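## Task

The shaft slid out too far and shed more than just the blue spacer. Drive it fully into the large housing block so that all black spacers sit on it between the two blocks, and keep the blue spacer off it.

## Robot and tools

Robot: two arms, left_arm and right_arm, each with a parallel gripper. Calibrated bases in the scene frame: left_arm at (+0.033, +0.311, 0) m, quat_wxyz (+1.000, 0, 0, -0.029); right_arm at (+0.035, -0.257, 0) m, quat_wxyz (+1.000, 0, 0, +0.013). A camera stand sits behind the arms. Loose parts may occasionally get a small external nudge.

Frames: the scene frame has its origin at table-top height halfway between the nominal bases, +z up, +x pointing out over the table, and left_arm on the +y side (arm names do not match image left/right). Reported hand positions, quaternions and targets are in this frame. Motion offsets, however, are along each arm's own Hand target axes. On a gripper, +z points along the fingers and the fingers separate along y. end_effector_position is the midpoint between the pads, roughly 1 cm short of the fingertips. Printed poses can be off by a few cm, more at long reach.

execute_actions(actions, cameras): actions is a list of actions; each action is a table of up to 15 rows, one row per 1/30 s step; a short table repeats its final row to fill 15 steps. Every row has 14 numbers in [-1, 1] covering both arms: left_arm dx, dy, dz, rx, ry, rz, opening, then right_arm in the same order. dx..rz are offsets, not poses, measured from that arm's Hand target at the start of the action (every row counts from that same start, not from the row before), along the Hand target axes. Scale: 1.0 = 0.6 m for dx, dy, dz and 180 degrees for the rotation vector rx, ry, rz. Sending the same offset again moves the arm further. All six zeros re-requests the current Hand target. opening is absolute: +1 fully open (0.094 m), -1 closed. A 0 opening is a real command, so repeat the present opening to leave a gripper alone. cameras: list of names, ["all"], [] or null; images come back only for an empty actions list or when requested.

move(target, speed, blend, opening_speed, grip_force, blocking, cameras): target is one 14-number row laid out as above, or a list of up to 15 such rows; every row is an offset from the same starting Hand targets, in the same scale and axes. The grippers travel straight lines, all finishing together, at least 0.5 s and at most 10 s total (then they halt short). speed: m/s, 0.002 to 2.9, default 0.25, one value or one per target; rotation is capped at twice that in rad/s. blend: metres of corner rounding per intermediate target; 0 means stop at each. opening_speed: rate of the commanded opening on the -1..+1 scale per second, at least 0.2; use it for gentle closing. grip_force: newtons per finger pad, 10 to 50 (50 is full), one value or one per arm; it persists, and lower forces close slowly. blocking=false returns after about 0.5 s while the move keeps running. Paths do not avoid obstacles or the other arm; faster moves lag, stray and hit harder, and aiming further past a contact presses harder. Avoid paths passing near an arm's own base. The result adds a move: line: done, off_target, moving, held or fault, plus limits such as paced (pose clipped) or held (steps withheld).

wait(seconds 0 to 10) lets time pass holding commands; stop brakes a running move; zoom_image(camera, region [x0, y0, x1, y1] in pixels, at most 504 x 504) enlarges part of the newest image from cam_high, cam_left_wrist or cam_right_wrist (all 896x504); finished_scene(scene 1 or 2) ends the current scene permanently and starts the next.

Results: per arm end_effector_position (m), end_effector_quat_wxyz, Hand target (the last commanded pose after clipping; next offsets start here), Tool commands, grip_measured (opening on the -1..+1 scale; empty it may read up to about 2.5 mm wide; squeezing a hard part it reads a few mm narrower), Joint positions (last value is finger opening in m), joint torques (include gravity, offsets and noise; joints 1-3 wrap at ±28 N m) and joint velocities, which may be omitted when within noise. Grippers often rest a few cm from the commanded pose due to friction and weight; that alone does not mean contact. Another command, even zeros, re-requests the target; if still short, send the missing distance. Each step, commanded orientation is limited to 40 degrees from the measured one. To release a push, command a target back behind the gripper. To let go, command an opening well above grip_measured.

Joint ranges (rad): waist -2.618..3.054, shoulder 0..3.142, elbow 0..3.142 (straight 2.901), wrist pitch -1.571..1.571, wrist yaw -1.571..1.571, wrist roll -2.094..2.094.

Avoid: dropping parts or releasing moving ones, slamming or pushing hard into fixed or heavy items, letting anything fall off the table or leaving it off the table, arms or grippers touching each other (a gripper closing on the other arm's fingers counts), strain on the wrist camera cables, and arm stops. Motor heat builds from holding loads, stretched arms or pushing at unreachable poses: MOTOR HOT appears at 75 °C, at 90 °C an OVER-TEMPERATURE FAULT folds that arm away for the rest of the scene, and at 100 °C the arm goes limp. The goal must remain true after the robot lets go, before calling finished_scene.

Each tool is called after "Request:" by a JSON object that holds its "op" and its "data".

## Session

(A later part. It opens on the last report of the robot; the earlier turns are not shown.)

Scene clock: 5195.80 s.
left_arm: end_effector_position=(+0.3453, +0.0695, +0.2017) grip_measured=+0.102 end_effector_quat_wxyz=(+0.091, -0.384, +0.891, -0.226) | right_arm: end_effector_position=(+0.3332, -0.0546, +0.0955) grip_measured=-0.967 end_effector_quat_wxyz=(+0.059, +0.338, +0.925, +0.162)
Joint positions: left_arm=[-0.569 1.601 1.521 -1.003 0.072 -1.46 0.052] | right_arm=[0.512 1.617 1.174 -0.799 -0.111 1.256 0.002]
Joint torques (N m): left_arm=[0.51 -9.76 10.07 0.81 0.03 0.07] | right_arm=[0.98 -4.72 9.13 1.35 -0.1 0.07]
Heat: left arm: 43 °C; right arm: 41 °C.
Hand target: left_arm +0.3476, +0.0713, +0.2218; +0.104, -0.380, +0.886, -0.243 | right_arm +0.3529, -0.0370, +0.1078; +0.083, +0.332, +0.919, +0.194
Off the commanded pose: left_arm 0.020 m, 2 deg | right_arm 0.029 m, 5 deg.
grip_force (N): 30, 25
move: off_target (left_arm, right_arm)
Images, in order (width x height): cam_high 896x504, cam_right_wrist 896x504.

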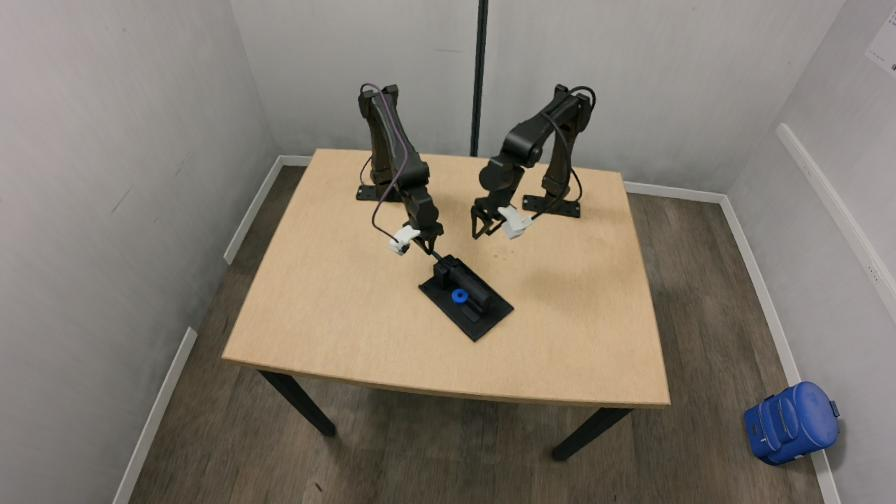

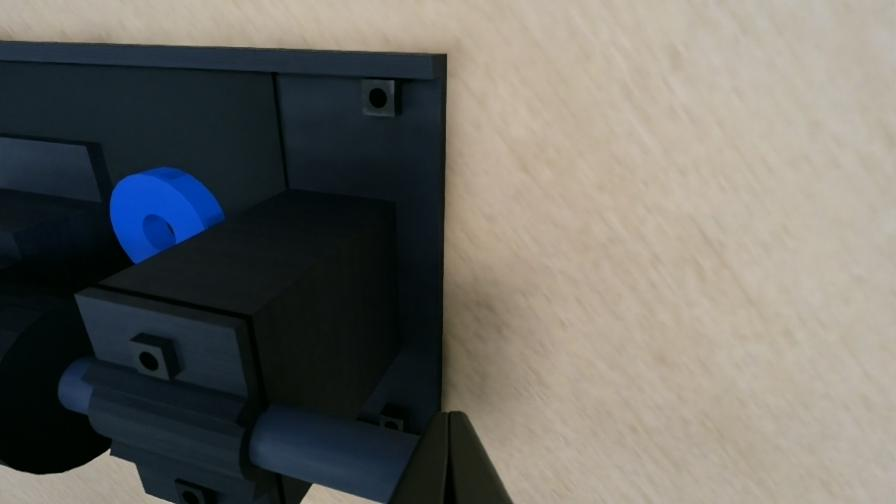

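Request:
{"op": "move", "data": {"target": [[0, 0, 0, 0, 0, 0, 0.1, 0, 0.0302, 0.014, 0, 0, 0, -1]], "speed": 0.03, "cameras": ["cam_high"]}}

Request:
{"op": "zoom_image", "data": {"camera": "cam_high", "region": [405, 225, 455, 275]}}

Scene clock: 5208.27 s.
left_arm: end_effector_position=(+0.3453, +0.0695, +0.2017) grip_measured=+0.102 end_effector_quat_wxyz=(+0.091, -0.384, +0.891, -0.226) | right_arm: end_effector_position=(+0.3338, -0.0530, +0.0917) grip_measured=-0.967 end_effector_quat_wxyz=(+0.048, +0.342, +0.929, +0.133)
Joint positions: left_arm=[-0.569 1.601 1.521 -1.003 0.072 -1.46 0.052] | right_arm=[0.526 1.675 1.24 -0.867 -0.088 1.27 0.002]
Joint torques (N m): left_arm=[0.51 -9.76 10.09 0.81 0.03 0.08] | right_arm=[1.31 -5.05 9.76 1.75 -0.27 0.06]
Heat: left arm: 42 °C; right arm: 41 °C.
Hand target: left_arm +0.3476, +0.0713, +0.2218; +0.104, -0.380, +0.886, -0.243 | right_arm +0.3657, -0.0217, +0.1078; +0.083, +0.332, +0.919, +0.194
Off the commanded pose: left_arm 0.020 m, 2 deg | right_arm 0.047 m, 8 deg.
grip_force (N): 30, 25
move: off_target (left_arm, right_arm)
Images, in order (width x height): cam_high 896x504.

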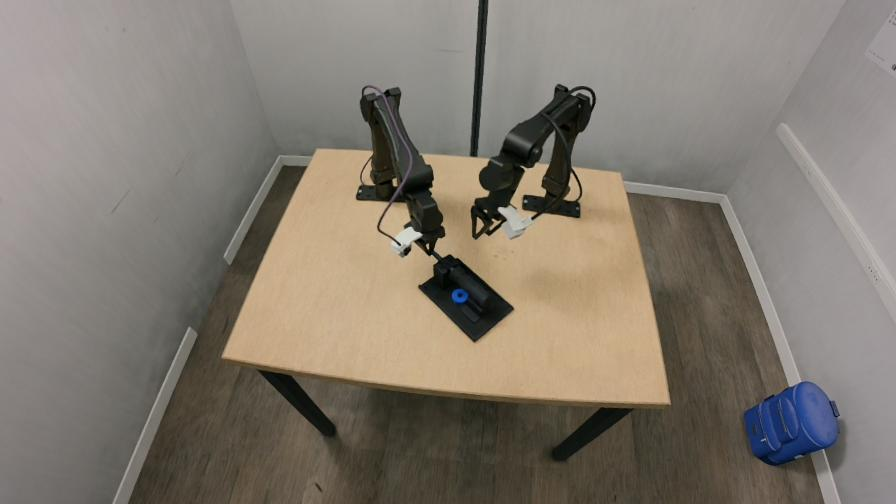

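Scaled by 10.080 from the camera's 896x504 image, which has a finer 1280x720 frame.

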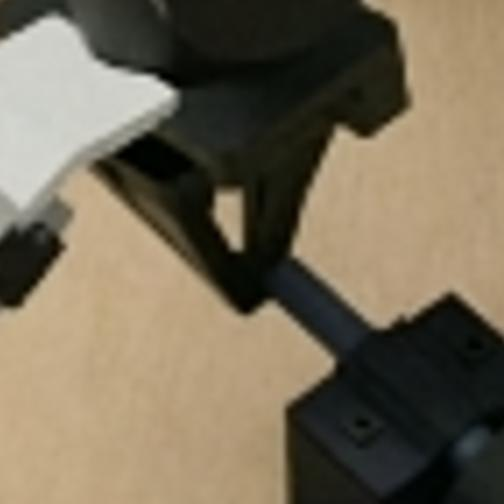

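Request:
{"op": "move", "data": {"target": [[0, 0, 0, 0, 0, 0, 0.1, 0.0167, 0.01, 0.0046, 0, 0.0127, 0, -1], [0, 0, 0, 0, 0, 0, 0.1, -0.0167, 0.01, 0.0046, 0, -0.0127, 0, -1], [0, 0, 0, 0, 0, 0, 0.1, 0, 0.01, 0.0046, 0, 0, 0, -1]], "speed": 0.05, "cameras": ["cam_high"]}}

Request:
{"op": "zoom_image", "data": {"camera": "cam_high", "region": [405, 225, 455, 275]}}

Scene clock: 5218.60 s.
left_arm: end_effector_position=(+0.3453, +0.0695, +0.2017) grip_measured=+0.102 end_effector_quat_wxyz=(+0.091, -0.384, +0.891, -0.226) | right_arm: end_effector_position=(+0.3329, -0.0522, +0.0905) grip_measured=-0.967 end_effector_quat_wxyz=(+0.043, +0.345, +0.930, +0.121)
Joint positions: left_arm=[-0.569 1.601 1.521 -1.003 0.072 -1.46 0.052] | right_arm=[0.533 1.695 1.265 -0.895 -0.08 1.278 0.002]
Joint torques (N m): left_arm=[0.51 -9.77 10.07 0.81 0.02 0.08] | right_arm=[1.2 -5.31 9.89 1.9 -0.32 0.04]
Heat: left arm: 41 °C; right arm: 41 °C.
Hand target: left_arm +0.3476, +0.0713, +0.2218; +0.104, -0.380, +0.886, -0.243 | right_arm +0.3699, -0.0167, +0.1076; +0.083, +0.332, +0.919, +0.194
Off the commanded pose: left_arm 0.020 m, 2 deg | right_arm 0.054 m, 10 deg.
grip_force (N): 30, 25
move: off_target (left_arm, right_arm)
Images, in order (width x height): cam_high 896x504.

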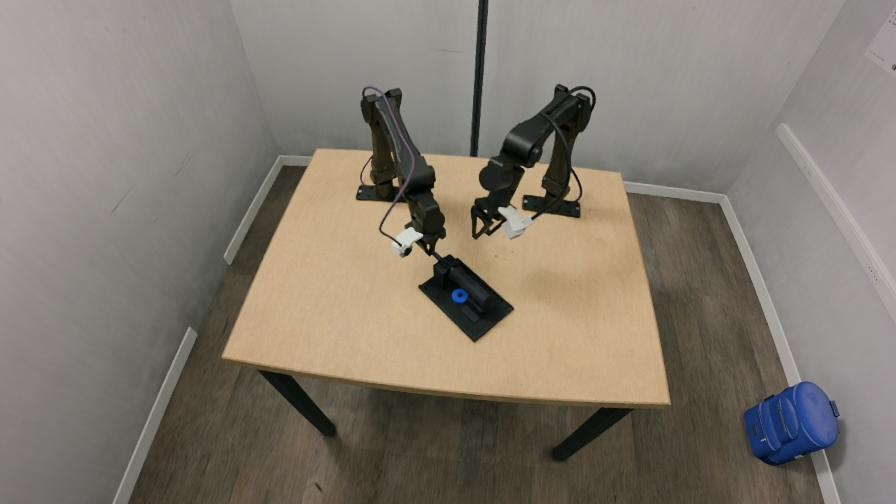

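Scaled by 10.080 from the camera's 896x504 image, which has a finer 1280x720 frame.

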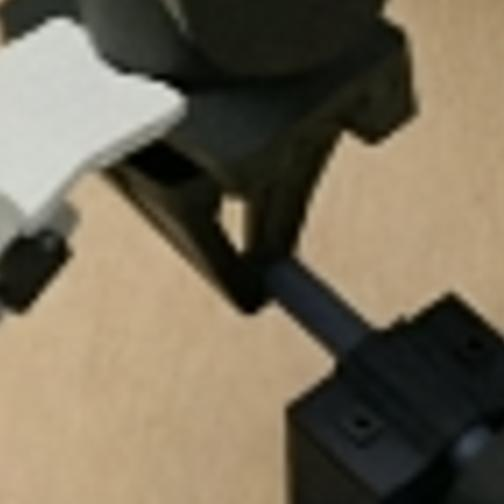

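Request:
{"op": "move", "data": {"target": [[0, 0, 0, 0, 0, 0, 0.1, 0, -0.035, -0.012, 0, 0, 0, -1], [0, 0, 0, 0, 0, 0, 0.1, 0, -0.0914, -0.0203, 0, 0, 0, -1], [0, 0, 0, 0, 0, 0, 0.1, 0, -0.06, -0.14, 0, 0, 0, -1]], "speed": [0.06, 0.08, 0.12], "blend": [0.0, 0.01, 0], "cameras": ["cam_high"]}}

Request:
{"op": "zoom_image", "data": {"camera": "cam_high", "region": [405, 225, 455, 275]}}

Scene clock: 5231.90 s.
left_arm: end_effector_position=(+0.3453, +0.0695, +0.2017) grip_measured=+0.102 end_effector_quat_wxyz=(+0.091, -0.384, +0.891, -0.226) | right_arm: end_effector_position=(+0.3238, -0.0662, +0.1572) grip_measured=-0.967 end_effector_quat_wxyz=(+0.076, +0.336, +0.920, +0.186)
Joint positions: left_arm=[-0.569 1.601 1.521 -1.003 0.072 -1.46 0.052] | right_arm=[0.49 1.493 1.278 -0.97 -0.123 1.241 0.002]
Joint torques (N m): left_arm=[0.51 -9.77 10.09 0.81 0.03 0.08] | right_arm=[-0.58 -5.94 8.1 0.69 -0.12 -0.17]
Heat: left arm: 40 °C; right arm: 42 °C.
Hand target: left_arm +0.3476, +0.0713, +0.2218; +0.104, -0.380, +0.886, -0.243 | right_arm +0.3255, -0.0675, +0.1693; +0.083, +0.332, +0.919, +0.194
Off the commanded pose: left_arm 0.020 m, 2 deg | right_arm 0.012 m, 1 deg.
grip_force (N): 30, 25
move: off_target (left_arm, right_arm)
Images, in order (width x height): cam_high 896x504.

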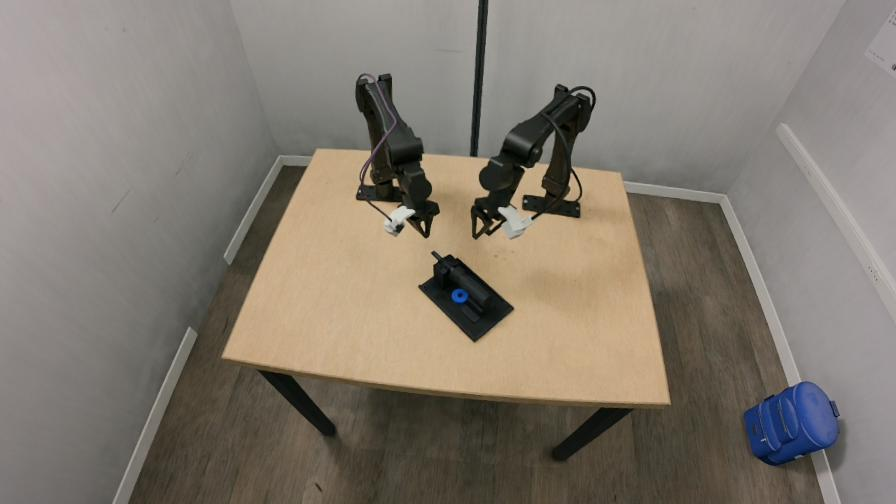

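Scaled by 10.080 from the camera's 896x504 image, which has a finer 1280x720 frame.

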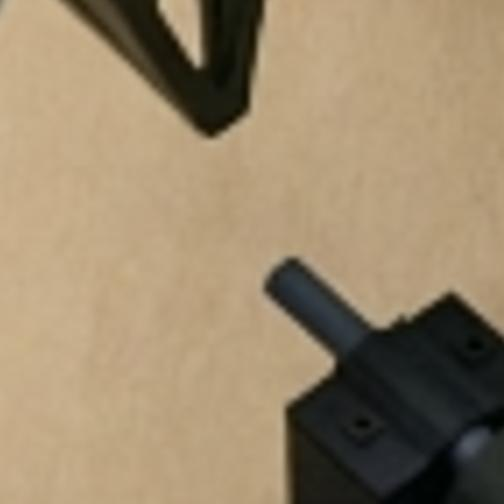

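Request:
{"op": "move", "data": {"target": [[0, -0.0275, 0.078, -0.017, 0.0175, 0.5, 0.1, 0, -0.121, -0.056, 0, 0, 0, -1]], "speed": [0.2], "cameras": ["cam_high", "cam_left_wrist", "cam_right_wrist"]}}

Request:
{"op": "zoom_image", "data": {"camera": "cam_left_wrist", "region": [380, 120, 620, 300]}}

Scene clock: 5246.77 s.
left_arm: end_effector_position=(+0.3709, +0.0503, +0.1820) grip_measured=+0.102 end_effector_quat_wxyz=(+0.205, +0.356, +0.907, -0.086) | right_arm: end_effector_position=(+0.2816, -0.1246, +0.1731) grip_measured=-0.967 end_effector_quat_wxyz=(+0.089, +0.334, +0.917, +0.198)
Joint positions: left_arm=[-0.576 1.753 1.631 -1.003 0.059 0.1 0.052] | right_arm=[0.349 1.226 1.121 -1.062 -0.176 1.11 0.002]
Joint torques (N m): left_arm=[-0.47 -8.01 10.39 0.81 0 0.05] | right_arm=[-0.61 -3.92 4.56 0.76 -0.17 -0.18]
Heat: left arm: 40 °C; right arm: 42 °C.
Hand target: left_arm +0.3752, +0.0450, +0.1900; +0.214, +0.361, +0.903, -0.086 | right_arm +0.2740, -0.1287, +0.1700; +0.083, +0.332, +0.920, +0.194
Off the commanded pose: left_arm 0.010 m, 1 deg | right_arm 0.009 m, 1 deg.
grip_force (N): 30, 25
move: done

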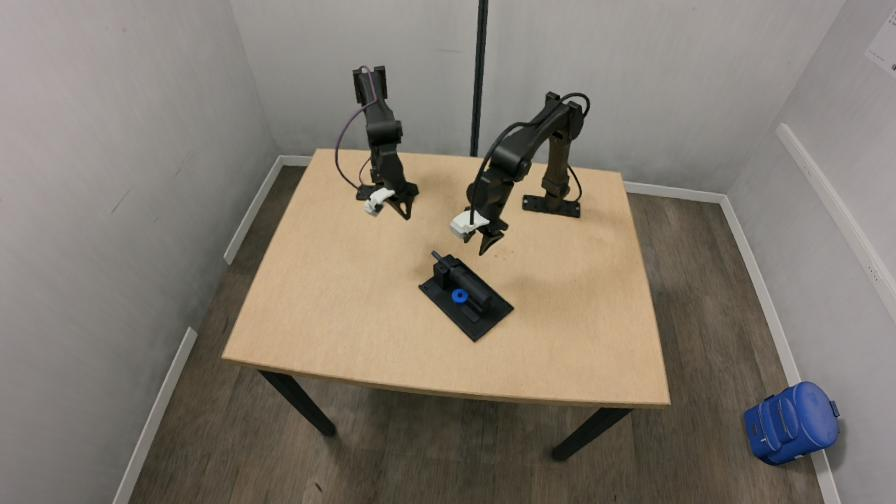

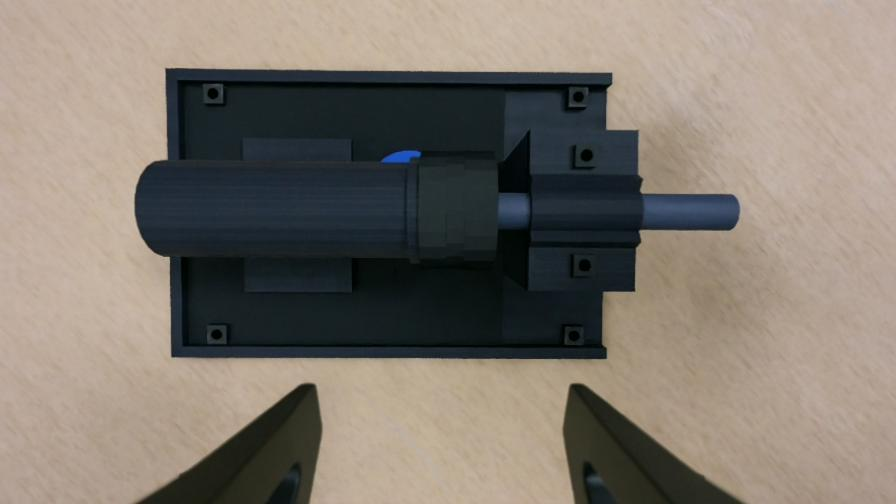

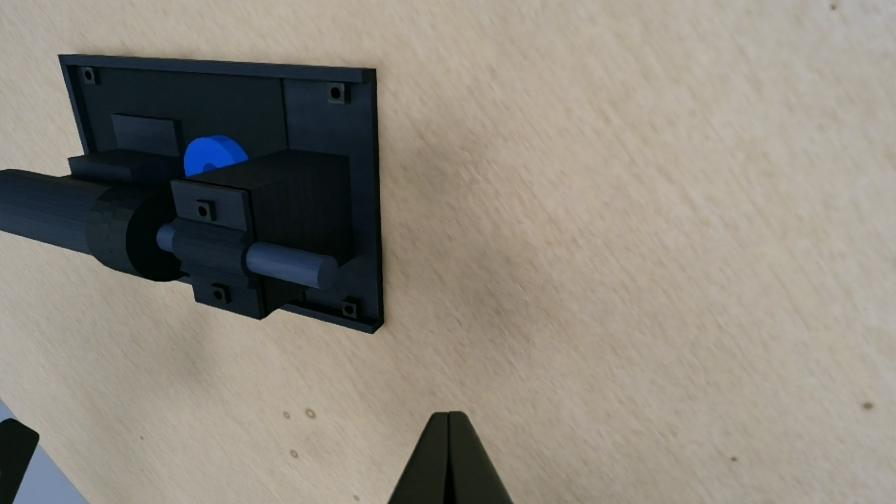

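Scaled by 2.100 from the camera's 896x504 image, which has a finer 1280x720 frame.

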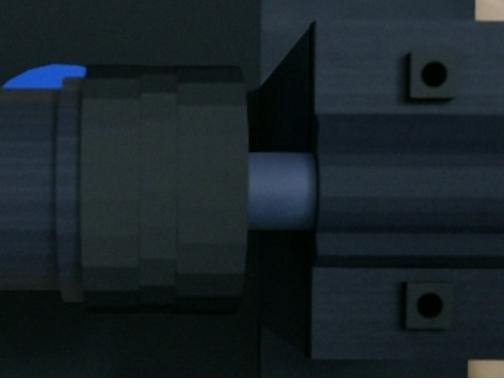

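Request:
{"op": "finished_scene", "data": {"scene": 1}}

The scene is finished: the task was done.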